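# Reseat a crooked glass plate level in its magazine slot

## Task

A glass plate sits askew in the magazine, each edge resting in a different slot. Bring it flat into the lower of those two slots, pushed fully home, with its coated face upward, without disturbing the other plates in their slots. Touching any coated surface fails the job; a flat blade is available on its rest.

## Robot and tools

Robot: two six-joint arms, left_arm and right_arm, each ending in a two-finger parallel gripper. Base positions in the scene frame: left_arm at (-0.038, +0.411, 0) m, right_arm at (+0.058, -0.468, 0) m, both turned almost not at all about z. Scene frame: origin at table-top height midway between the arms, +z up, +x out over the table, left_arm on the +y side. Image left/right does not match arm names. Each arm reports its hand poses, velocities and targets in its own base frame; fixed cameras and the table use the scene frame. Printed positions may be off by a few centimetres, more at long reach.

Gripper axes: fingers point along +z, close along y; a block juts about 10 cm toward the gripper's +x. end_effector_position is the point between the pads when closed; closed fingertips reach about 19 mm past it, open ones about 6 mm.

The 18-number row (used by execute_actions and move): one flat list covering both arms, every value in [-1, 1]. Numbers 1-9 are left_arm dx, dy, dz, rx, ry, rz, then left gripper position, force_limit, speed; numbers 10-18 are the same for right_arm. dx..rz are an offset, not a pose: measured from that arm's Hand target at the start of the action or move, along that arm's base axes, with rx, ry, rz one rotation vector turning about the Hand target position. Scale: 1.0 = 0.6 m or 180 degrees. A translation longer than 1.0 may be shortened. All six zero re-requests the current Hand target. Gripper numbers are absolute commands: position +1 fully open (85 mm), about -0.8 pads touching, -1 close until blocked; force_limit and speed from -1 to +1 (speed roughly 20, 85, 150 mm/s at -1, 0, +1). Re-send the last gripper numbers to leave a gripper unchanged; 0 is itself a command. New force/speed only apply once position changes by at least 0.01.

execute_actions(actions, cameras): actions is a list of actions; each action is a list of up to 15 rows, one per 1/30 s step; a short action repeats its last row to fill 15. Every row in an action counts from the same start pose, and each new action starts from the current Hand target, so a repeated offset moves further. An empty list returns state plus all camera images. cameras: list of names (cam_high, cam_low, cam_left_wrist, cam_right_wrist), ["all"], or []; an unknown name voids the call.

move(target, speed, blend, stop_force, zero, blocking, cameras): straight-line paths toward target, one 18-number row or up to 15 rows, every row an offset from the same starting Hand targets. speed in m/s, 0.002 to 3.6 (default 0.25), turns capped at twice that in rad/s; one value or one per row. blend in m rounds corners between rows (0 = stop at each). stop_force in N, 3 to 120, ends an arm's path when push against its travel reaches that level; don't rely on it while the gripper rotates, and omit it when backing off a contact. zero (only with stop_force) re-zeroes moving arms first, default true. blocking=false returns early but not with stop_force. Moves take at least 0.5 s, cap at 10 s, and do not avoid obstacles or the other arm. Avoid paths passing near an arm's own base. Result adds a move: line (done, off_target, moving, held, fault, plus limits such as paced or held).

wait(seconds 0-10), stop() to brake a running move, zoom_image(camera, region [x0,y0,x1,y1] pixels, up to 504x504), zero_wrist_force(arm), finished_scene(scene number) to end the scene when the plate is placed; it cannot be undone.

Results: per arm end_effector_position (m), quat_wxyz, velocities (omitted when joints read within noise), Hand target (last commanded pose after clipping; next offsets count from it), joint positions and torques (whole drive output, positive toward larger joint angle), Wrist force/torque in the end effector axes (from surface into arm; a third line shows peak since last shown), gripper position_measured in counts (3 open, 78 ~60 mm, 130 ~40 mm, 180 ~20 mm, 230 pads together), object_status (0 moving, 1 blocked while opening, 2 blocked while closing = gripped, 3 reached target/fully closed), Tool commands, motor temperatures, step readings. Orientation commands are clipped within 32 degrees of the measured one each step. A gripper may settle short of its Hand target; send the missing distance as an offset.

Cautions: arms are stiff; driving past a firm contact can trigger a fault stop (about 150 N external force or joint torque limits of 136 N m for large joints, 25.4 N m for wrists), freezing the arm 10 s. Approach contacts slowly with stop_force. Avoid arm-to-arm contact or gripping the other arm's fingers. Hot motors (70 °C warning, 85 °C brake stop) come from holding loads or stretched poses. Don't drop or fling parts, slam into fixed things, grip hard on a resting part, or leave anything off the table. Never touch the plate's coated faces; handle it by edges or with the flat blade from its rest, and return the blade there.

Each tool is called after "Call:" as name([rows], argument=value, ...), one row to a line, values as JSON.

## Session

Call:
execute_actions(actions=[])

Scene clock: 0.00 s.
left_arm: end_effector_position=(+0.1579, -0.1458, +0.3404) position_measured=3 object_status=3 end_effector_quat_wxyz=(-0.543, -0.033, +0.822, +0.169) | right_arm: end_effector_position=(+0.6074, +0.0904, +0.2087) position_measured=3 object_status=3 end_effector_quat_wxyz=(-0.338, -0.262, +0.880, -0.206)
Joint positions: left_arm=[-0.796 -1.584 1.75 -0.581 -2.067 -0.548] | right_arm=[3.619 -2.331 -0.848 -2.313 1.313 0.007]
Joint velocities: within noise
Joint torques (N m): no reading
Motor temperatures (°C): left_arm=[28 42 30 35 39 40] | right_arm=[34 34 38 44 50 45]
Wrist force (N): no reading
Wrist torque (N m): no reading
Wrist force, peak (N): no reading
Hand target: left_arm +0.1579, -0.1458, +0.3404; -0.543, -0.033, +0.822, +0.169 | right_arm +0.6074, +0.0904, +0.2087; -0.338, -0.262, +0.880, -0.206
Tool commands: left_gripper/position=+1.0 left_gripper/force_limit=+1.0 left_gripper/speed=+1.0 right_gripper/position=+1.0 right_gripper/force_limit=+1.0 right_gripper/speed=+1.0

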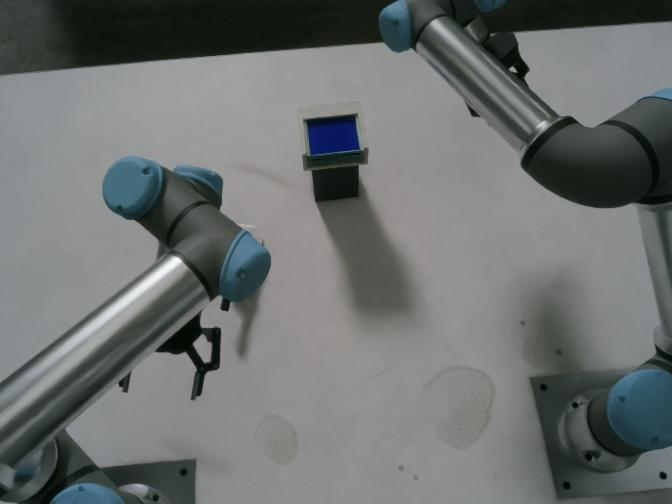

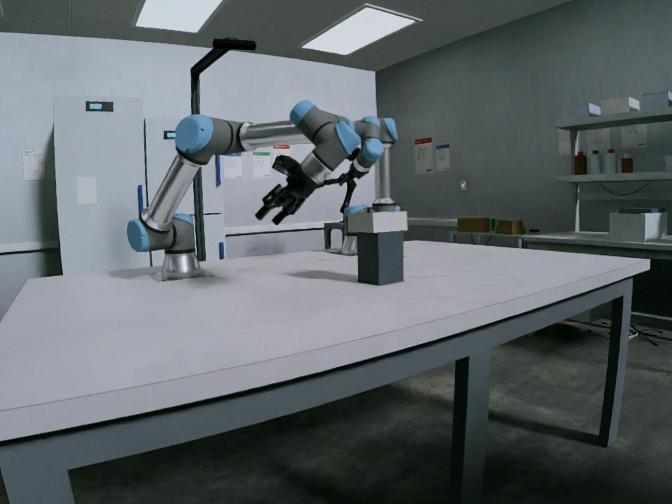

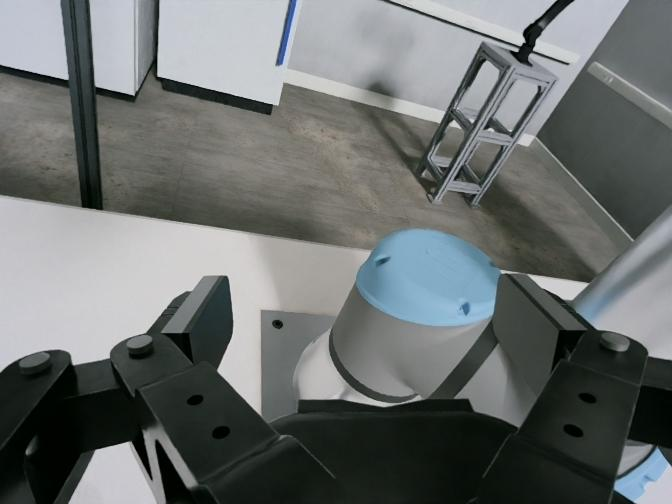

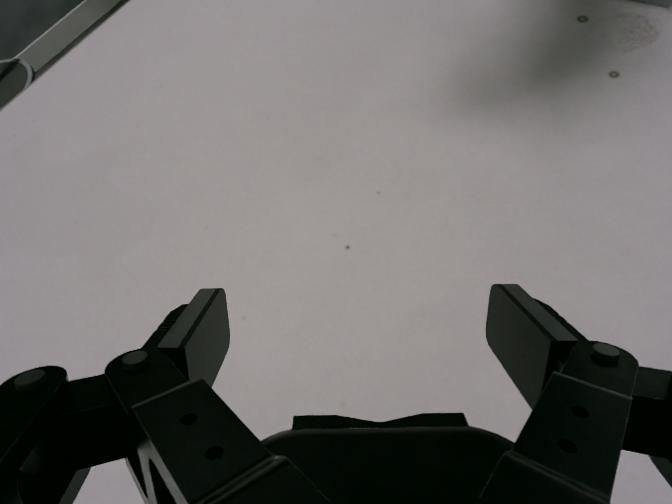

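Call:
zoom_image(camera="cam_high", region=[280, 80, 400, 220])

Call:
zoom_image(camera="cam_low", region=[320, 180, 440, 300])

Call:
zoom_image(camera="cam_high", region=[200, 190, 320, 330])

Scaled by 3.600 from the camera's 672x504 image, which has a finer 960x720 frame.

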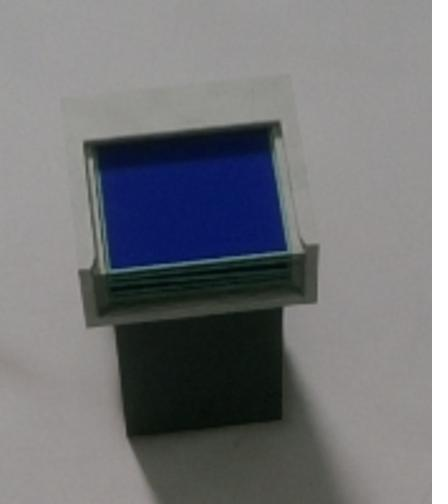

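Scaled by 4.200 from the camera's 672x504 image, which has a finer 960x720 frame.

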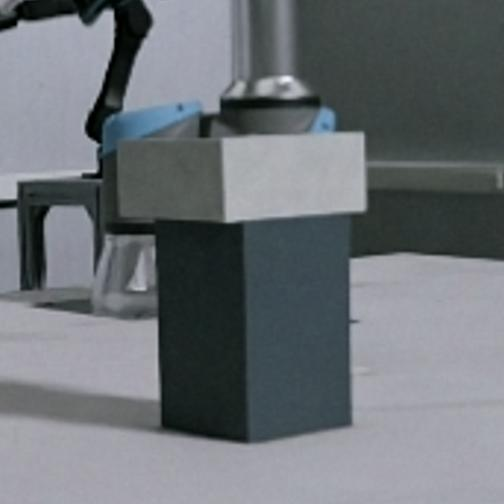

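Scaled by 3.600 from the camera's 672x504 image, which has a finer 960x720 frame.

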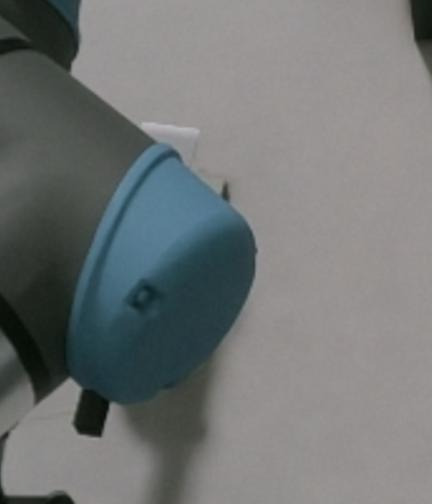

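Call:
move(target=[0.2,-0.22,0.12,-0.1117,-0.5325,-0.0546,1,1,1,0,0,0,0,0,0,1,1,1], speed=0.4, cameras=["all"])

Scene clock: 58.63 s.
left_arm: end_effector_position=(+0.2778, -0.2778, +0.4124) position_measured=3 object_status=3 end_effector_quat_wxyz=(+0.259, +0.000, +0.966, +0.000) | right_arm: end_effector_position=(+0.6074, +0.0904, +0.2087) position_measured=3 object_status=3 end_effector_quat_wxyz=(-0.338, -0.262, +0.880, -0.206)
Joint positions: left_arm=[-1.515 -2.048 1.813 -1.368 -1.047 -1.505] | right_arm=[3.619 -2.331 -0.848 -2.313 1.313 0.007]
Joint torques (N m): left_arm=[2.88 6.4 -30.37 0.15 2.59 -0.34] | right_arm=[-0.47 51.48 24.81 0.65 -0.58 -0.08]
Wrist force (N): left_arm=[5.9 2.5 0.8] | right_arm=[0.1 -0.3 0.1]
Wrist torque (N m): left_arm=[0.42 -0.57 -0.20] | right_arm=[-0.05 -0.02 0.00]
Wrist force, peak (N): left_arm=[6.3 2.1 1.1] | right_arm=[0.6 -0.3 -0.1]
Hand target: left_arm +0.2779, -0.2778, +0.4124; +0.260, +0.000, +0.966, +0.000 | right_arm +0.6074, +0.0904, +0.2087; -0.338, -0.262, +0.880, -0.206
Off the commanded pose: left_arm 0.000 m, 0 deg | right_arm 0.000 m, 0 deg.
move: done

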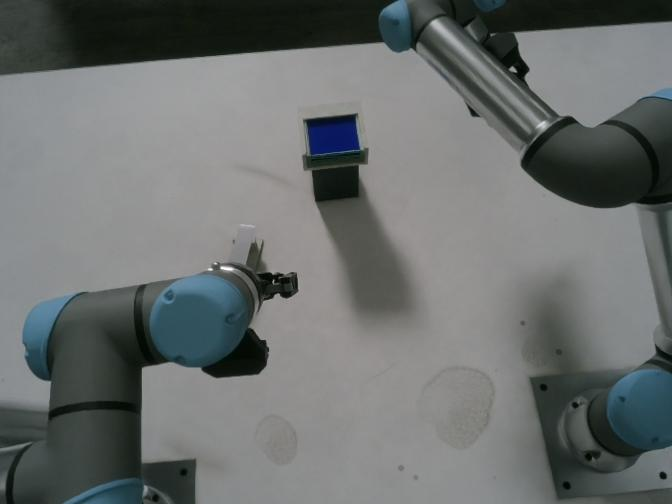

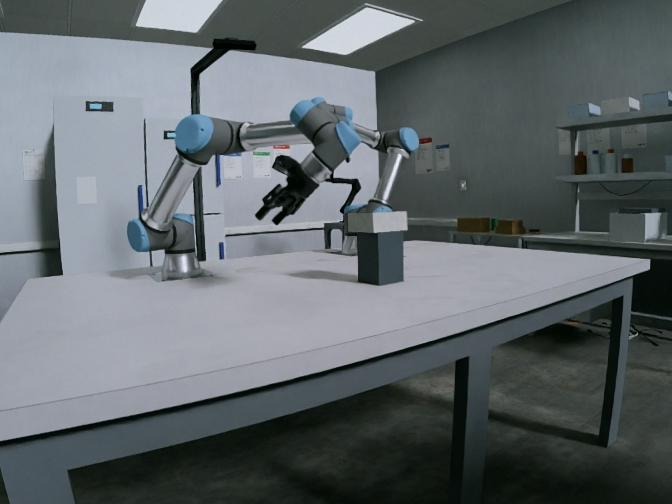

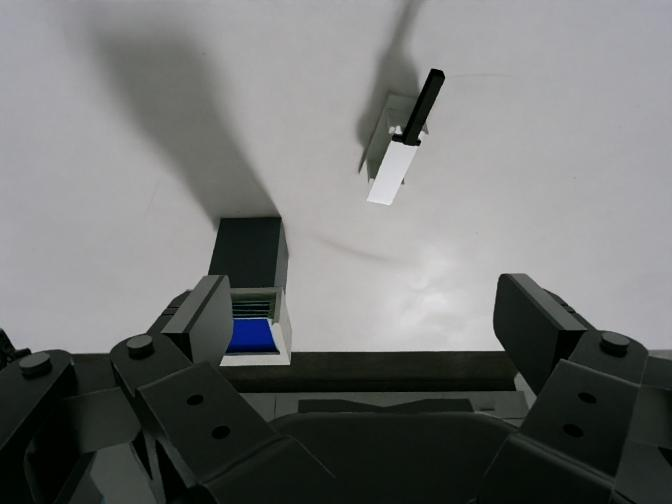

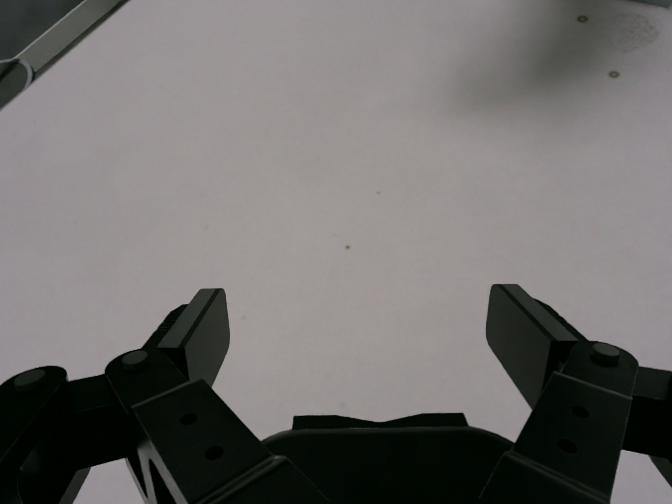

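Call:
zoom_image(camera="cam_left_wrist", region=[330, 50, 470, 220])

Call:
zoom_image(camera="cam_left_wrist", region=[200, 210, 310, 370])

Call:
zoom_image(camera="cam_high", region=[200, 200, 320, 320])

Scaled by 2.965 from the camera's 672x504 image, which has a finer 960x720 frame.

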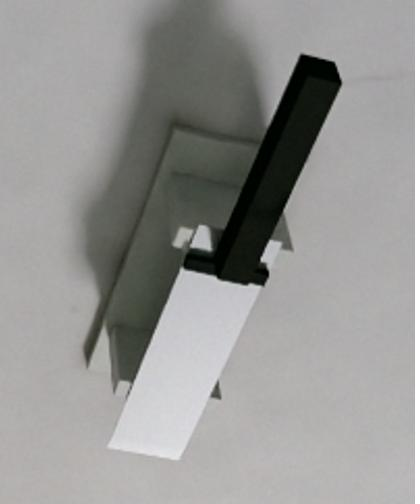

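Scaled by 3.150 from the camera's 672x504 image, which has a finer 960x720 frame.

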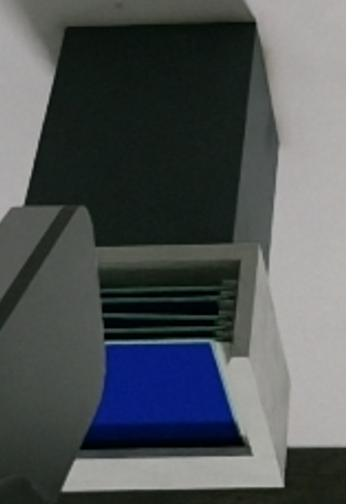

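Scaled by 4.200 from the camera's 672x504 image, which has a finer 960x720 frame.

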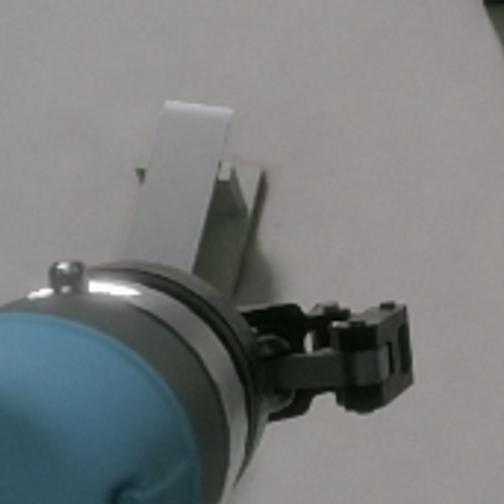

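Call:
move([
  [0.1,-0.12,-0.15,0.3227,-0.0871,-0.3847,1,1,1,0,0,0,0,0,0,1,1,1],
  [0.15,-0.222,-0.353,0.7664,0,-0.6426,1,1,1,0,0,0,0,0,0,1,1,1],
], speed=0.5, blend=0.03, cameras=["cam_high","cam_low","cam_left_wrist"])

Scene clock: 109.83 s.
left_arm: end_effector_position=(+0.3679, -0.4110, +0.2005) position_measured=3 object_status=3 end_effector_quat_wxyz=(+0.000, +0.819, -0.001, +0.573) | right_arm: end_effector_position=(+0.6074, +0.0904, +0.2087) position_measured=3 object_status=3 end_effector_quat_wxyz=(-0.338, -0.262, +0.880, -0.206)
Joint positions: left_arm=[-1.587 -1.46 2.299 -2.365 -0.35 1.524] | right_arm=[3.619 -2.331 -0.848 -2.313 1.313 0.007]
Joint torques (N m): left_arm=[13.14 -32.73 -27.49 -3.05 3.03 1.11] | right_arm=[-0.41 50.64 25.16 0.52 -0.39 0.18]
Wrist force (N): left_arm=[-0.6 1.7 0.6] | right_arm=[0.2 0.1 -0.3]
Wrist torque (N m): left_arm=[0.23 0.11 0.06] | right_arm=[0.00 -0.03 -0.01]
Wrist force, peak (N): left_arm=[6.1 2.7 1.1] | right_arm=[0.5 -0.1 -0.4]
Hand target: left_arm +0.3679, -0.4110, +0.2006; +0.000, +0.819, +0.000, +0.573 | right_arm +0.6074, +0.0904, +0.2087; -0.338, -0.262, +0.880, -0.206
Off the commanded pose: left_arm 0.000 m, 0 deg | right_arm 0.000 m, 0 deg.
move: done
Images, in order (width x height): cam_high 672x504, cam_low 672x504, cam_left_wrist 672x504.

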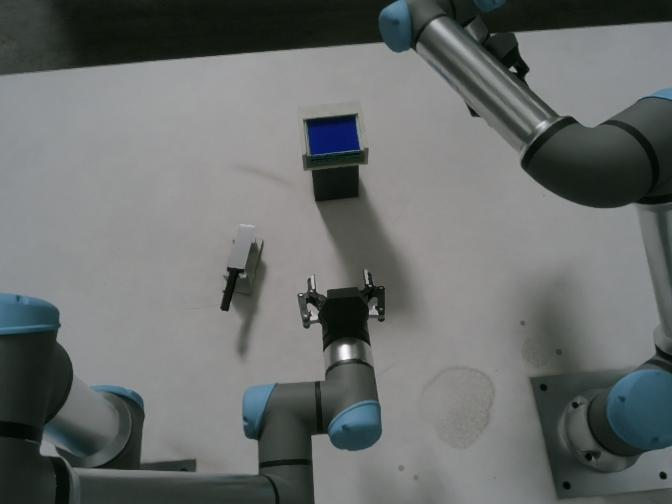

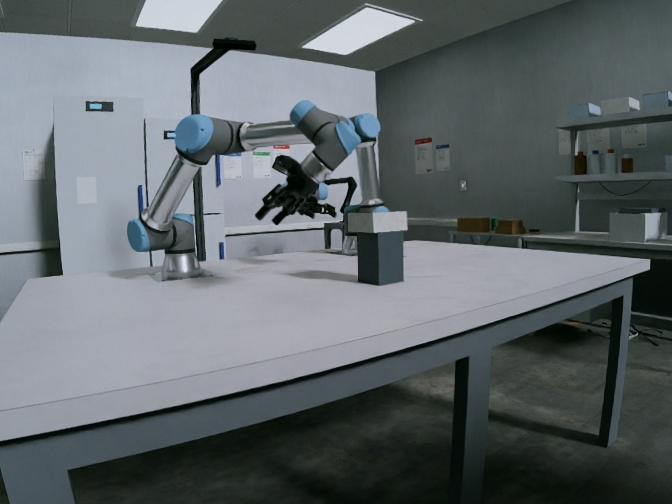

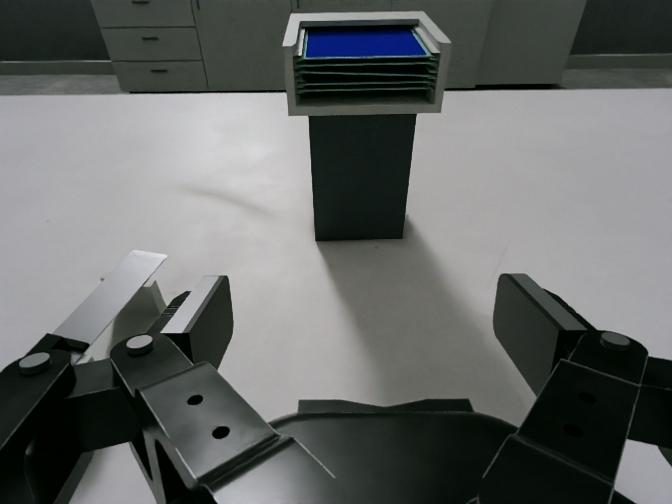

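Call:
zoom_image(camera="cam_left_wrist", region=[275, 0, 461, 130])

Call:
zoom_image(camera="cam_left_wrist", region=[300, 20, 380, 110])

Call:
zoom_image(camera="cam_left_wrist", region=[370, 20, 450, 110])

Call:
zoom_image(camera="cam_high", region=[200, 210, 290, 330])

Scaled by 2.710 from the camera's 672x504 image, which has a finer 960x720 frame.

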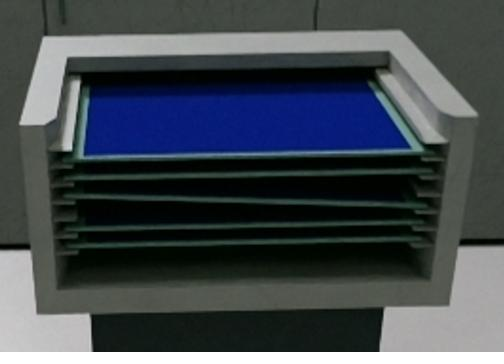

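Scaled by 5.600 from the camera's 672x504 image, which has a finer 960x720 frame.

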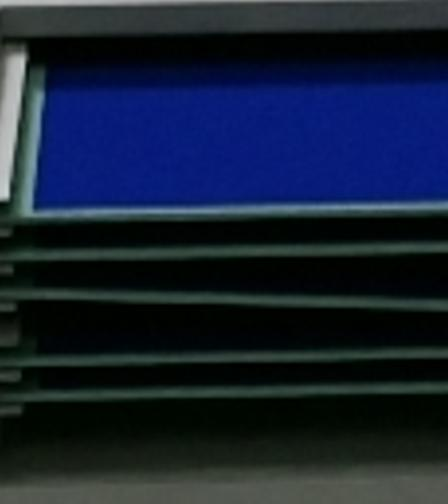

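Scaled by 5.600 from the camera's 672x504 image, which has a finer 960x720 frame.

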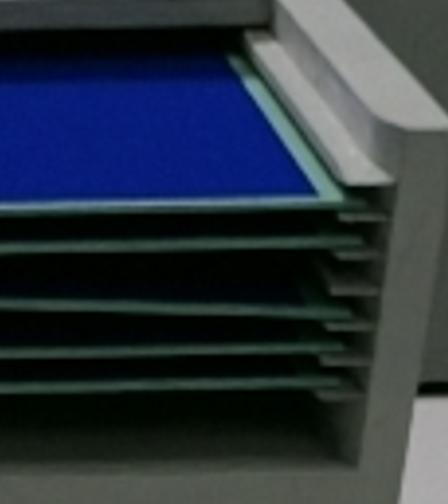

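Scaled by 4.200 from the camera's 672x504 image, which has a finer 960x720 frame.

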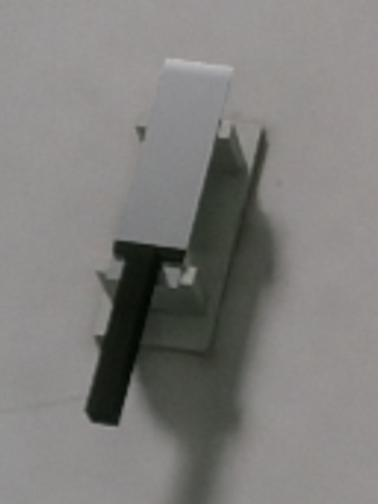

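Call:
zoom_image(camera="cam_high", region=[280, 250, 400, 350])

Call:
zoom_image(camera="cam_left_wrist", region=[40, 220, 240, 370])

Scaled by 4.200 from the camera's 672x504 image, which has a finer 960x720 frame.

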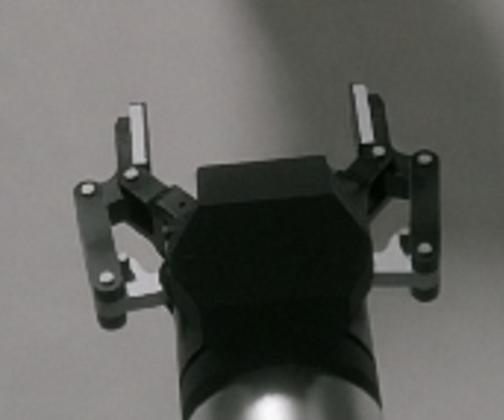

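Scaled by 2.520 from the camera's 672x504 image, which has a finer 960x720 frame.

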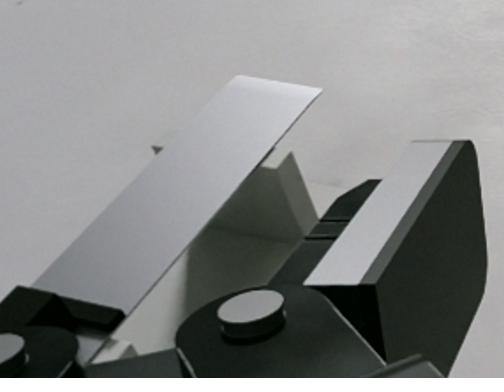

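Call:
move(target=[0.081,0.328,0.062,0.0346,0.2724,-0.0755,1,1,1,0,0,0,0,0,0,1,1,1], speed=0.4, cameras=["cam_high","cam_left_wrist"])

Scene clock: 212.77 s.
left_arm: end_effector_position=(+0.4165, -0.2143, +0.2377) position_measured=3 object_status=3 end_effector_quat_wxyz=(+0.023, +0.976, -0.125, +0.178) | right_arm: end_effector_position=(+0.6074, +0.0904, +0.2087) position_measured=3 object_status=3 end_effector_quat_wxyz=(-0.338, -0.262, +0.880, -0.206)
Joint positions: left_arm=[-0.886 -1.836 2.156 -2.187 -1.361 2.541] | right_arm=[3.619 -2.331 -0.848 -2.313 1.313 0.007]
Joint torques (N m): left_arm=[10.65 -23.13 -33.59 -1.86 -1.1 1.6] | right_arm=[-1.34 50.34 25.44 0.72 -0.28 -0.02]
Wrist force (N): left_arm=[1.9 1.7 1.5] | right_arm=[0.4 -0.2 -0.1]
Wrist torque (N m): left_arm=[0.24 -0.10 0.06] | right_arm=[-0.03 -0.06 0.00]
Wrist force, peak (N): left_arm=[-2.1 3.3 0.2] | right_arm=[0.0 -0.5 -0.5]
Hand target: left_arm +0.4165, -0.2142, +0.2378; +0.023, +0.976, -0.125, +0.178 | right_arm +0.6074, +0.0904, +0.2087; -0.338, -0.262, +0.880, -0.206
Off the commanded pose: left_arm 0.000 m, 0 deg | right_arm 0.000 m, 0 deg.
move: done
Images, in order (width x height): cam_high 672x504, cam_left_wrist 672x504.

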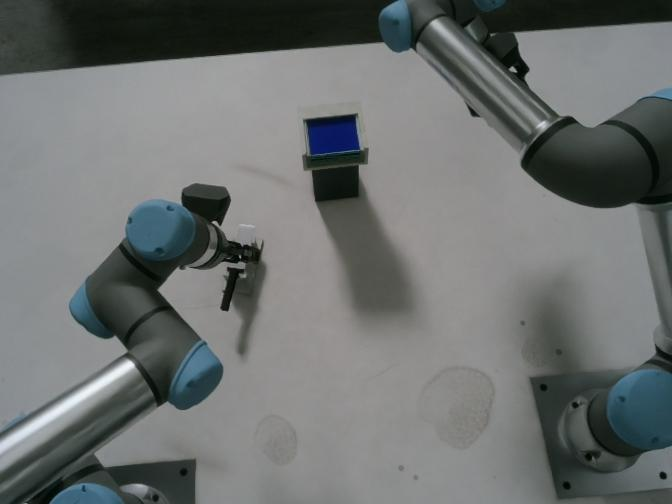

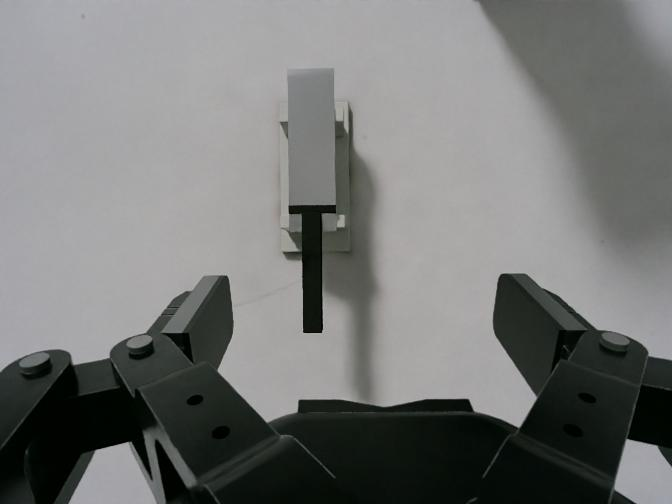

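Call:
move(target=[0.0083,0.0323,-0.1,0,0,0,1,1,1,0,0,0,0,0,0,1,1,1], speed=0.25, cameras=["cam_left_wrist"])

Call:
zoom_image(camera="cam_left_wrist", region=[210, 60, 470, 400])

Scene clock: 221.13 s.
left_arm: end_effector_position=(+0.4215, -0.1948, +0.1778) position_measured=3 object_status=3 end_effector_quat_wxyz=(+0.023, +0.976, -0.125, +0.178) | right_arm: end_effector_position=(+0.6074, +0.0904, +0.2087) position_measured=3 object_status=3 end_effector_quat_wxyz=(-0.338, -0.262, +0.880, -0.206)
Joint positions: left_arm=[-0.839 -1.777 2.283 -2.381 -1.375 2.587] | right_arm=[3.619 -2.331 -0.848 -2.313 1.313 0.007]
Joint torques (N m): left_arm=[-14.39 -21.44 -21.85 -3.19 1.7 -1.75] | right_arm=[-1.01 50.8 25.01 0.54 -0.36 0.3]
Wrist force (N): left_arm=[1.8 1.8 1.1] | right_arm=[-0.1 0.0 0.0]
Wrist torque (N m): left_arm=[0.31 -0.09 0.01] | right_arm=[0.00 0.02 -0.01]
Wrist force, peak (N): left_arm=[2.8 2.5 0.0] | right_arm=[-0.1 -0.3 -0.6]
Hand target: left_arm +0.4215, -0.1948, +0.1778; +0.023, +0.976, -0.125, +0.178 | right_arm +0.6074, +0.0904, +0.2087; -0.338, -0.262, +0.880, -0.206
Off the commanded pose: left_arm 0.000 m, 0 deg | right_arm 0.000 m, 0 deg.
move: done
Images, in order (width x height): cam_left_wrist 672x504.

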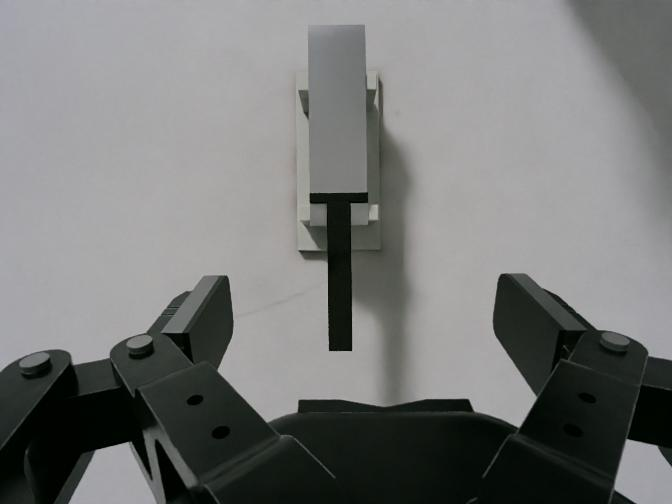

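Scaled by 1.482 from the camera's 672x504 image, which has a finer 960x720 frame.

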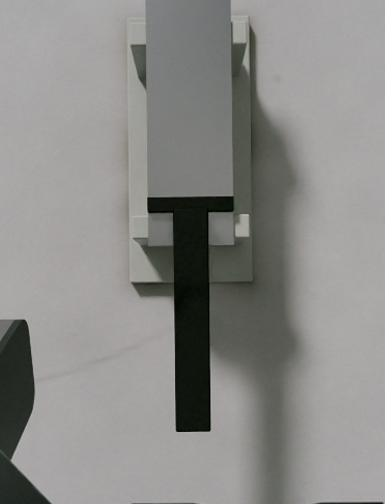

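Call:
move(target=[0.0125,0.0087,-0.125,-0.0616,-0.2382,0.0028,1,1,1,0,0,0,0,0,0,1,1,1], speed=0.3, cameras=["cam_left_wrist","cam_high"])

Scene clock: 260.60 s.
left_arm: end_effector_position=(+0.4290, -0.1897, +0.1028) position_measured=3 object_status=3 end_effector_quat_wxyz=(+0.067, +0.837, -0.103, +0.533) | right_arm: end_effector_position=(+0.6074, +0.0904, +0.2087) position_measured=3 object_status=3 end_effector_quat_wxyz=(-0.338, -0.262, +0.880, -0.206)
Joint positions: left_arm=[-1.16 -0.964 2.793 -4.317 -0.772 2.637] | right_arm=[3.619 -2.331 -0.848 -2.313 1.313 0.007]
Joint torques (N m): left_arm=[12.96 -11.22 11.18 -5.71 2.4 -0.33] | right_arm=[-0.18 51.31 25.12 0.6 -0.33 0.19]
Wrist force (N): left_arm=[-0.8 1.1 0.9] | right_arm=[0.0 -0.2 -0.2]
Wrist torque (N m): left_arm=[0.10 0.17 0.10] | right_arm=[-0.03 -0.01 -0.01]
Wrist force, peak (N): left_arm=[2.8 2.0 0.8] | right_arm=[0.2 -0.4 -0.5]
Hand target: left_arm +0.4290, -0.1896, +0.1028; +0.067, +0.837, -0.103, +0.533 | right_arm +0.6074, +0.0904, +0.2087; -0.338, -0.262, +0.880, -0.206
Off the commanded pose: left_arm 0.000 m, 0 deg | right_arm 0.000 m, 0 deg.
move: done
Images, in order (width x height): cam_high 672x504, cam_left_wrist 672x504.

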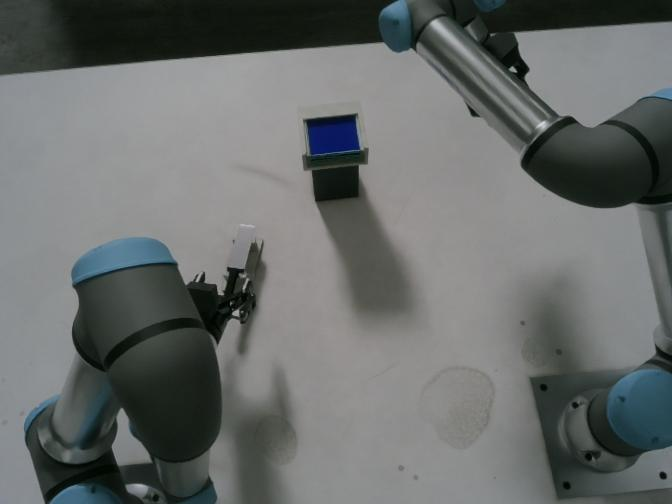

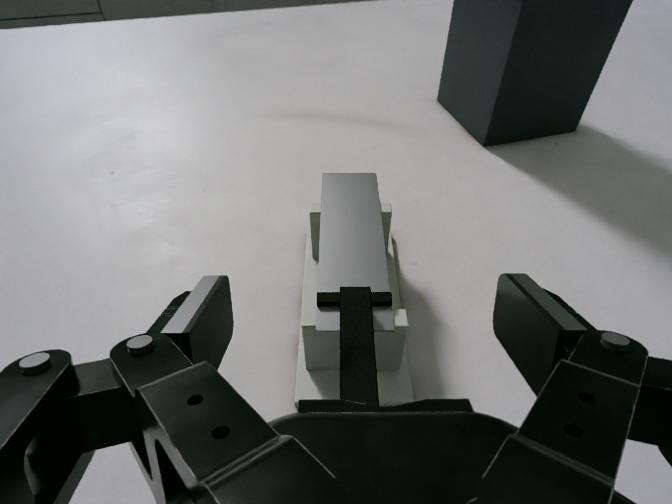

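Call:
move(target=[0,0,-0.075,0,0,0,1,1,1,0,0,0,0,0,0,1,1,1], speed=0.15, cameras=["cam_left_wrist","cam_high"])

Scene clock: 266.30 s.
left_arm: end_effector_position=(+0.4290, -0.1896, +0.0578) position_measured=3 object_status=3 end_effector_quat_wxyz=(+0.067, +0.837, -0.103, +0.533) | right_arm: end_effector_position=(+0.6074, +0.0904, +0.2087) position_measured=3 object_status=3 end_effector_quat_wxyz=(-0.338, -0.262, +0.880, -0.206)
Joint positions: left_arm=[-1.16 -0.69 2.753 -4.552 -0.772 2.638] | right_arm=[3.619 -2.331 -0.848 -2.313 1.313 0.007]
Joint torques (N m): left_arm=[-0.88 -17.31 14.18 -2.16 2.51 -1.97] | right_arm=[-0.6 50.6 25.49 0.69 -0.35 0.19]
Wrist force (N): left_arm=[0.0 1.3 1.0] | right_arm=[0.0 0.1 -0.5]
Wrist torque (N m): left_arm=[0.12 0.03 -0.04] | right_arm=[0.00 0.00 0.00]
Wrist force, peak (N): left_arm=[-1.9 1.3 1.4] | right_arm=[0.1 0.0 -0.6]
Hand target: left_arm +0.4290, -0.1896, +0.0578; +0.067, +0.837, -0.103, +0.533 | right_arm +0.6074, +0.0904, +0.2087; -0.338, -0.262, +0.880, -0.206
Off the commanded pose: left_arm 0.000 m, 0 deg | right_arm 0.000 m, 0 deg.
move: done
Images, in order (width x height): cam_high 672x504, cam_left_wrist 672x504.

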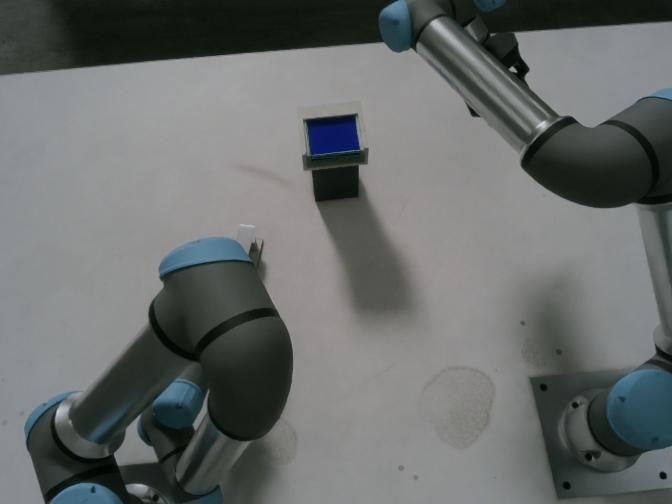

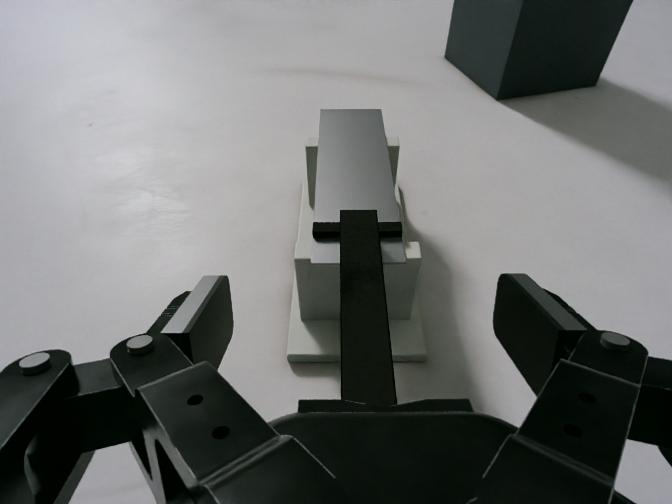

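Call:
move(target=[0,0,-0.002,0,0,0,-1,-0.5,-1,0,0,0,0,0,0,1,1,1], speed=0.05, cameras=["cam_left_wrist"])

Call:
wait(seconds=0.5, cameras=["cam_left_wrist"])

Scene clock: 284.77 s.
left_arm: end_effector_position=(+0.4290, -0.1896, +0.0566) position_measured=196 object_status=0 end_effector_quat_wxyz=(+0.067, +0.837, -0.103, +0.533) | right_arm: end_effector_position=(+0.6074, +0.0904, +0.2087) position_measured=3 object_status=3 end_effector_quat_wxyz=(-0.338, -0.262, +0.880, -0.206)
Joint positions: left_arm=[-1.16 -0.683 2.752 -4.558 -0.772 2.637] | right_arm=[3.619 -2.331 -0.848 -2.313 1.313 0.007]
Joint torques (N m): left_arm=[-9.95 -37.52 12.19 -0.05 -0.11 0.9] | right_arm=[-0.89 50.12 25.71 0.62 -0.08 0.08]
Wrist force (N): left_arm=[0.5 1.3 0.4] | right_arm=[0.2 0.4 -0.2]
Wrist torque (N m): left_arm=[0.13 0.06 -0.03] | right_arm=[0.05 -0.04 0.00]
Wrist force, peak (N): left_arm=[-0.7 1.3 1.0] | right_arm=[0.5 0.0 -0.6]
Hand target: left_arm +0.4290, -0.1896, +0.0566; +0.067, +0.837, -0.103, +0.533 | right_arm +0.6074, +0.0904, +0.2087; -0.338, -0.262, +0.880, -0.206
Off the commanded pose: left_arm 0.000 m, 0 deg | right_arm 0.000 m, 0 deg.
move: done
Images, in order (width x height): cam_left_wrist 672x504.

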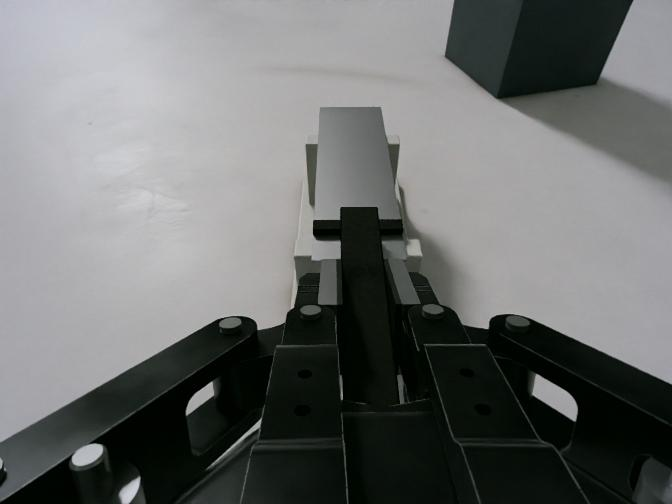

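Scene clock: 285.27 s.
left_arm: end_effector_position=(+0.4290, -0.1896, +0.0566) position_measured=196 object_status=2 end_effector_quat_wxyz=(+0.067, +0.837, -0.103, +0.533) | right_arm: end_effector_position=(+0.6074, +0.0904, +0.2087) position_measured=3 object_status=3 end_effector_quat_wxyz=(-0.338, -0.262, +0.880, -0.206)
Joint positions: left_arm=[-1.16 -0.683 2.752 -4.558 -0.772 2.637] | right_arm=[3.619 -2.331 -0.848 -2.313 1.313 0.007]
Joint torques (N m): left_arm=[-11.64 -37.39 14.22 0.07 -0.6 1.12] | right_arm=[-1.1 49.98 26.38 0.66 -0.26 0.07]
Wrist force (N): left_arm=[0.6 1.1 0.5] | right_arm=[-0.1 -0.1 -0.2]
Wrist torque (N m): left_arm=[0.10 0.04 -0.03] | right_arm=[-0.01 0.00 0.00]
Wrist force, peak (N): left_arm=[0.9 1.4 0.4] | right_arm=[0.3 -0.2 -0.6]
Hand target: left_arm +0.4290, -0.1896, +0.0566; +0.067, +0.837, -0.103, +0.533 | right_arm +0.6074, +0.0904, +0.2087; -0.338, -0.262, +0.880, -0.206
Tool commands: left_gripper/position=-1.0 left_gripper/force_limit=-0.5 left_gripper/speed=-1.0 right_gripper/position=+1.0 right_gripper/force_limit=+1.0 right_gripper/speed=+1.0
Off the commanded pose: left_arm 0.000 m, 0 deg | right_arm 0.000 m, 0 deg.
wait: 0.50 s; at rest by 0.17 s
Images, in order (width x height): cam_left_wrist 672x504.

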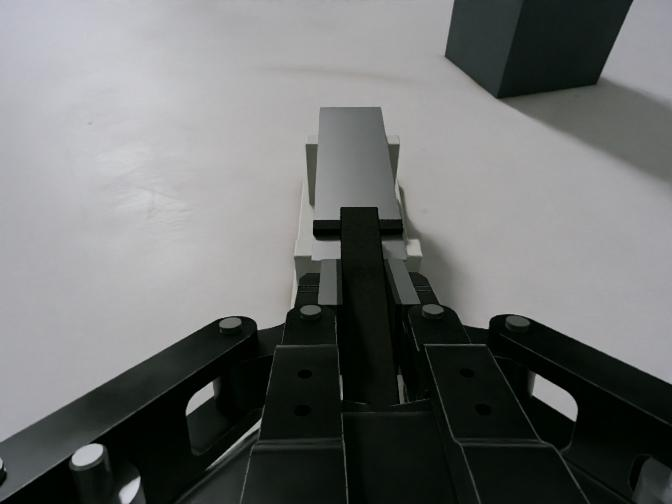

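Call:
move(target=[0,0,0.1,0,0,0,-1,-0.5,-1,0,0,0,0,0,0,1,1,1], speed=0.1, cameras=["cam_left_wrist"])

Scene clock: 303.27 s.
left_arm: end_effector_position=(+0.4290, -0.1896, +0.1166) position_measured=196 object_status=2 end_effector_quat_wxyz=(+0.067, +0.837, -0.103, +0.533) | right_arm: end_effector_position=(+0.6074, +0.0904, +0.2087) position_measured=3 object_status=3 end_effector_quat_wxyz=(-0.338, -0.262, +0.880, -0.206)
Joint positions: left_arm=[-1.16 -1.058 2.798 -4.23 -0.772 2.637] | right_arm=[3.619 -2.331 -0.848 -2.313 1.313 0.007]
Joint torques (N m): left_arm=[-9.26 -31.89 -7.05 -3.75 -0.81 1.3] | right_arm=[-1.36 50.35 24.39 0.61 -0.22 0.12]
Wrist force (N): left_arm=[-1.4 1.4 1.3] | right_arm=[0.0 -0.2 0.0]
Wrist torque (N m): left_arm=[0.17 0.12 0.09] | right_arm=[-0.03 0.00 0.00]
Wrist force, peak (N): left_arm=[-2.7 1.4 1.7] | right_arm=[-0.3 -0.4 -0.3]
Hand target: left_arm +0.4290, -0.1896, +0.1166; +0.067, +0.837, -0.103, +0.533 | right_arm +0.6074, +0.0904, +0.2087; -0.338, -0.262, +0.880, -0.206
Off the commanded pose: left_arm 0.000 m, 0 deg | right_arm 0.000 m, 0 deg.
move: done
Images, in order (width x height): cam_left_wrist 672x504.

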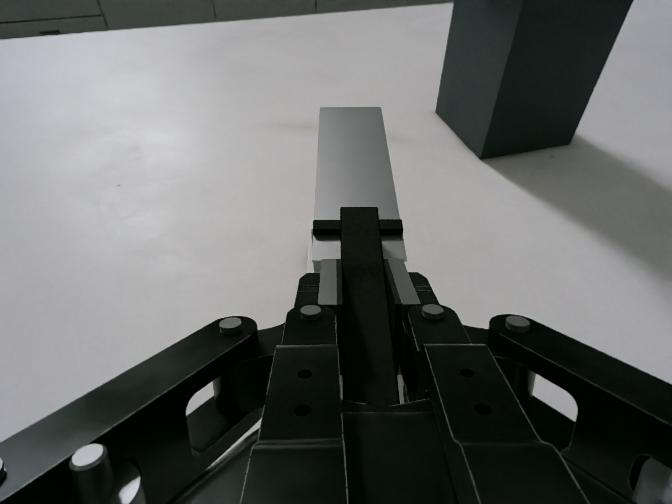

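Call:
move([
  [0,0,0,0,0,0,-0.98,0.2,-1,0,0,0,0,0,0,1,1,1],
  [-0.049,-0.4043,0.1415,0,0,0.0861,-0.98,0.2,-1,0,0,0,0,0,0,1,1,1],
], speed=0.2, cameras=["cam_left_wrist","cam_high","cam_low"])

Call:
zoom_image(camera="cam_left_wrist", region=[240, 0, 480, 180])

Scene clock: 341.83 s.
left_arm: end_effector_position=(+0.3995, -0.4322, +0.2014) position_measured=197 object_status=2 end_effector_quat_wxyz=(-0.006, +0.844, +0.011, +0.537) | right_arm: end_effector_position=(+0.6074, +0.0904, +0.2087) position_measured=3 object_status=3 end_effector_quat_wxyz=(-0.338, -0.262, +0.880, -0.206)
Joint positions: left_arm=[-1.495 -1.389 2.189 -2.482 -0.44 1.691] | right_arm=[3.619 -2.331 -0.848 -2.313 1.313 0.007]
Joint torques (N m): left_arm=[13.6 -37.24 -28 -0.72 0.5 -0.98] | right_arm=[-0.73 49.82 24.84 0.51 -0.05 0.06]
Wrist force (N): left_arm=[-1.4 1.8 1.0] | right_arm=[0.0 0.2 -0.1]
Wrist torque (N m): left_arm=[0.22 0.08 -0.01] | right_arm=[0.02 0.00 0.00]
Wrist force, peak (N): left_arm=[-0.5 4.5 0.1] | right_arm=[0.6 0.0 -0.1]
Hand target: left_arm +0.3996, -0.4322, +0.2015; -0.006, +0.844, +0.011, +0.537 | right_arm +0.6074, +0.0904, +0.2087; -0.338, -0.262, +0.880, -0.206
Off the commanded pose: left_arm 0.000 m, 0 deg | right_arm 0.000 m, 0 deg.
move: done
Images, in order (width x height): cam_high 672x504, cam_low 672x504, cam_left_wrist 672x504.

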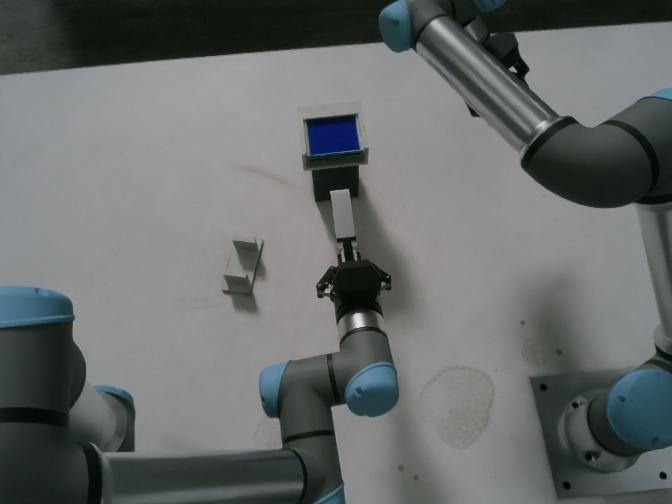

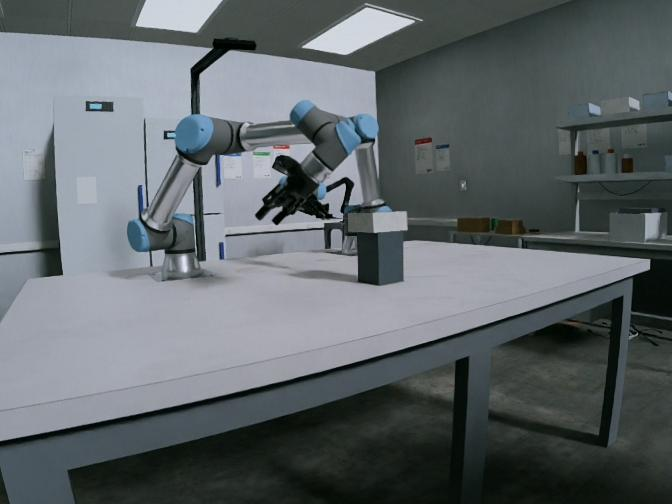

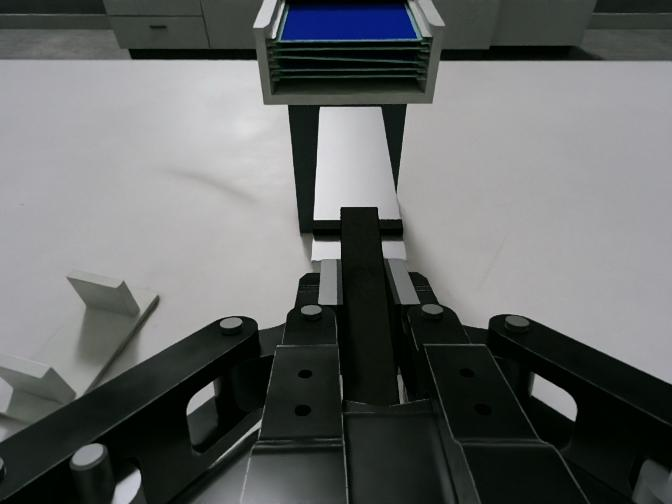

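Scaled by 2.100 from the camera's 672x504 image, which has a finer 960x720 frame.

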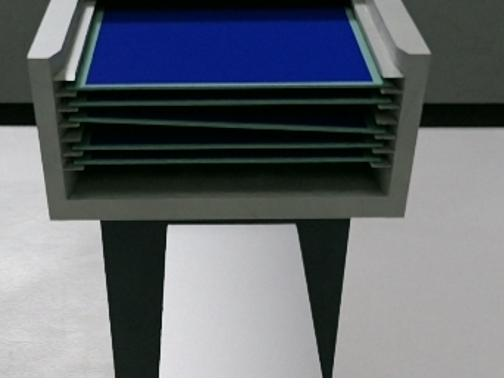

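Call:
zoom_image(camera="cam_left_wrist", region=[250, 0, 350, 110])

Call:
zoom_image(camera="cam_left_wrist", region=[350, 0, 450, 110])

Call:
zoom_image(camera="cam_left_wrist", region=[300, 95, 420, 270])

Scaled by 4.582 from the camera's 672x504 image, which has a finer 960x720 frame.

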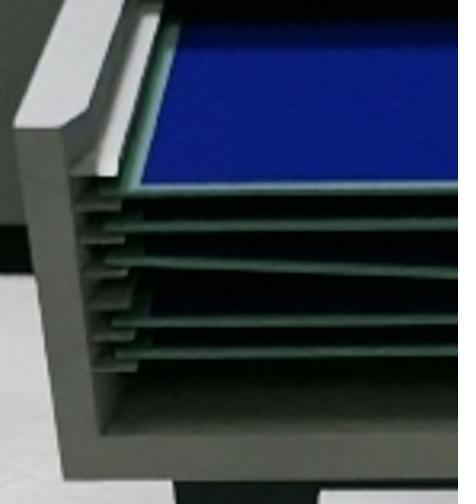

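Scaled by 4.582 from the camera's 672x504 image, which has a finer 960x720 frame.

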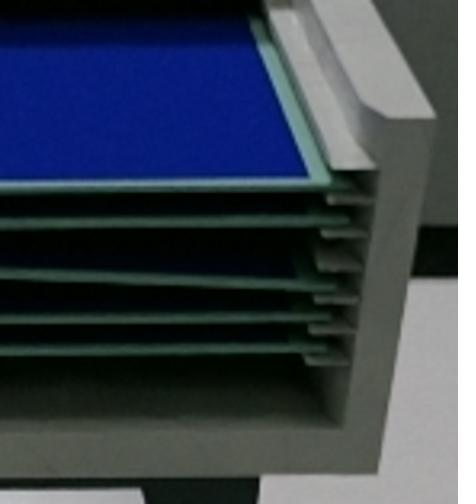

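Scaled by 2.880 from the camera's 672x504 image, which has a finer 960x720 frame.

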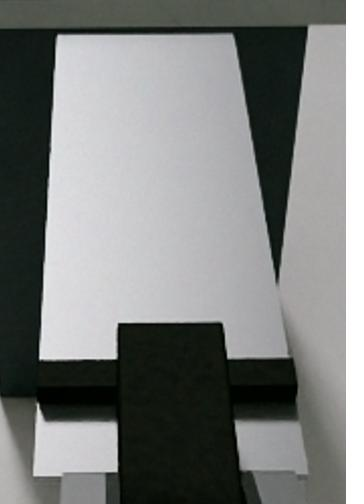

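Call:
move(target=[0.05,0.0014,0,0,0,0,-0.98,0.2,-1,0,0,0,0,0,0,1,1,1], speed=0.1, cameras=["cam_left_wrist"])

Call:
zoom_image(camera="cam_left_wrist", region=[240, 0, 460, 160])

Scene clock: 377.17 s.
left_arm: end_effector_position=(+0.4296, -0.4313, +0.2014) position_measured=197 object_status=2 end_effector_quat_wxyz=(-0.006, +0.844, +0.011, +0.537) | right_arm: end_effector_position=(+0.6074, +0.0904, +0.2087) position_measured=3 object_status=3 end_effector_quat_wxyz=(-0.338, -0.262, +0.880, -0.206)
Joint positions: left_arm=[-1.429 -1.335 2.166 -2.648 -0.452 1.841] | right_arm=[3.619 -2.331 -0.848 -2.313 1.313 0.007]
Joint torques (N m): left_arm=[-14.2 -39.85 -13.83 -1.27 3.64 -0.05] | right_arm=[0.23 50.99 24.72 0.48 0.04 -0.03]
Wrist force (N): left_arm=[-1.1 1.6 0.9] | right_arm=[0.1 0.0 -0.1]
Wrist torque (N m): left_arm=[0.17 0.04 0.10] | right_arm=[-0.01 -0.01 -0.01]
Wrist force, peak (N): left_arm=[-1.4 1.8 1.3] | right_arm=[0.4 0.2 -0.4]
Hand target: left_arm +0.4296, -0.4314, +0.2015; -0.006, +0.844, +0.011, +0.537 | right_arm +0.6074, +0.0904, +0.2087; -0.338, -0.262, +0.880, -0.206
Off the commanded pose: left_arm 0.000 m, 0 deg | right_arm 0.000 m, 0 deg.
move: done
Images, in order (width x height): cam_left_wrist 672x504.

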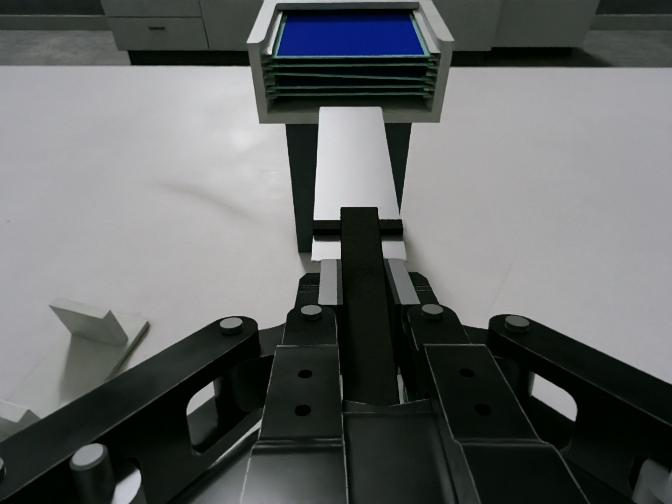

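Scaled by 2.291 from the camera's 672x504 image, which has a finer 960x720 frame.

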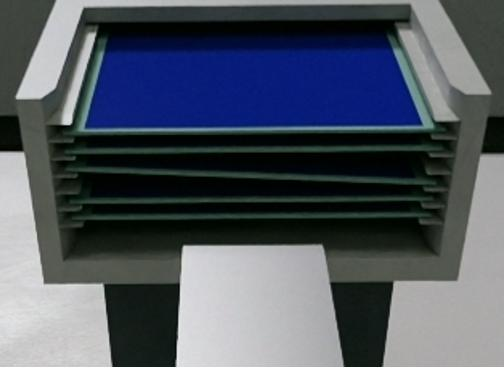

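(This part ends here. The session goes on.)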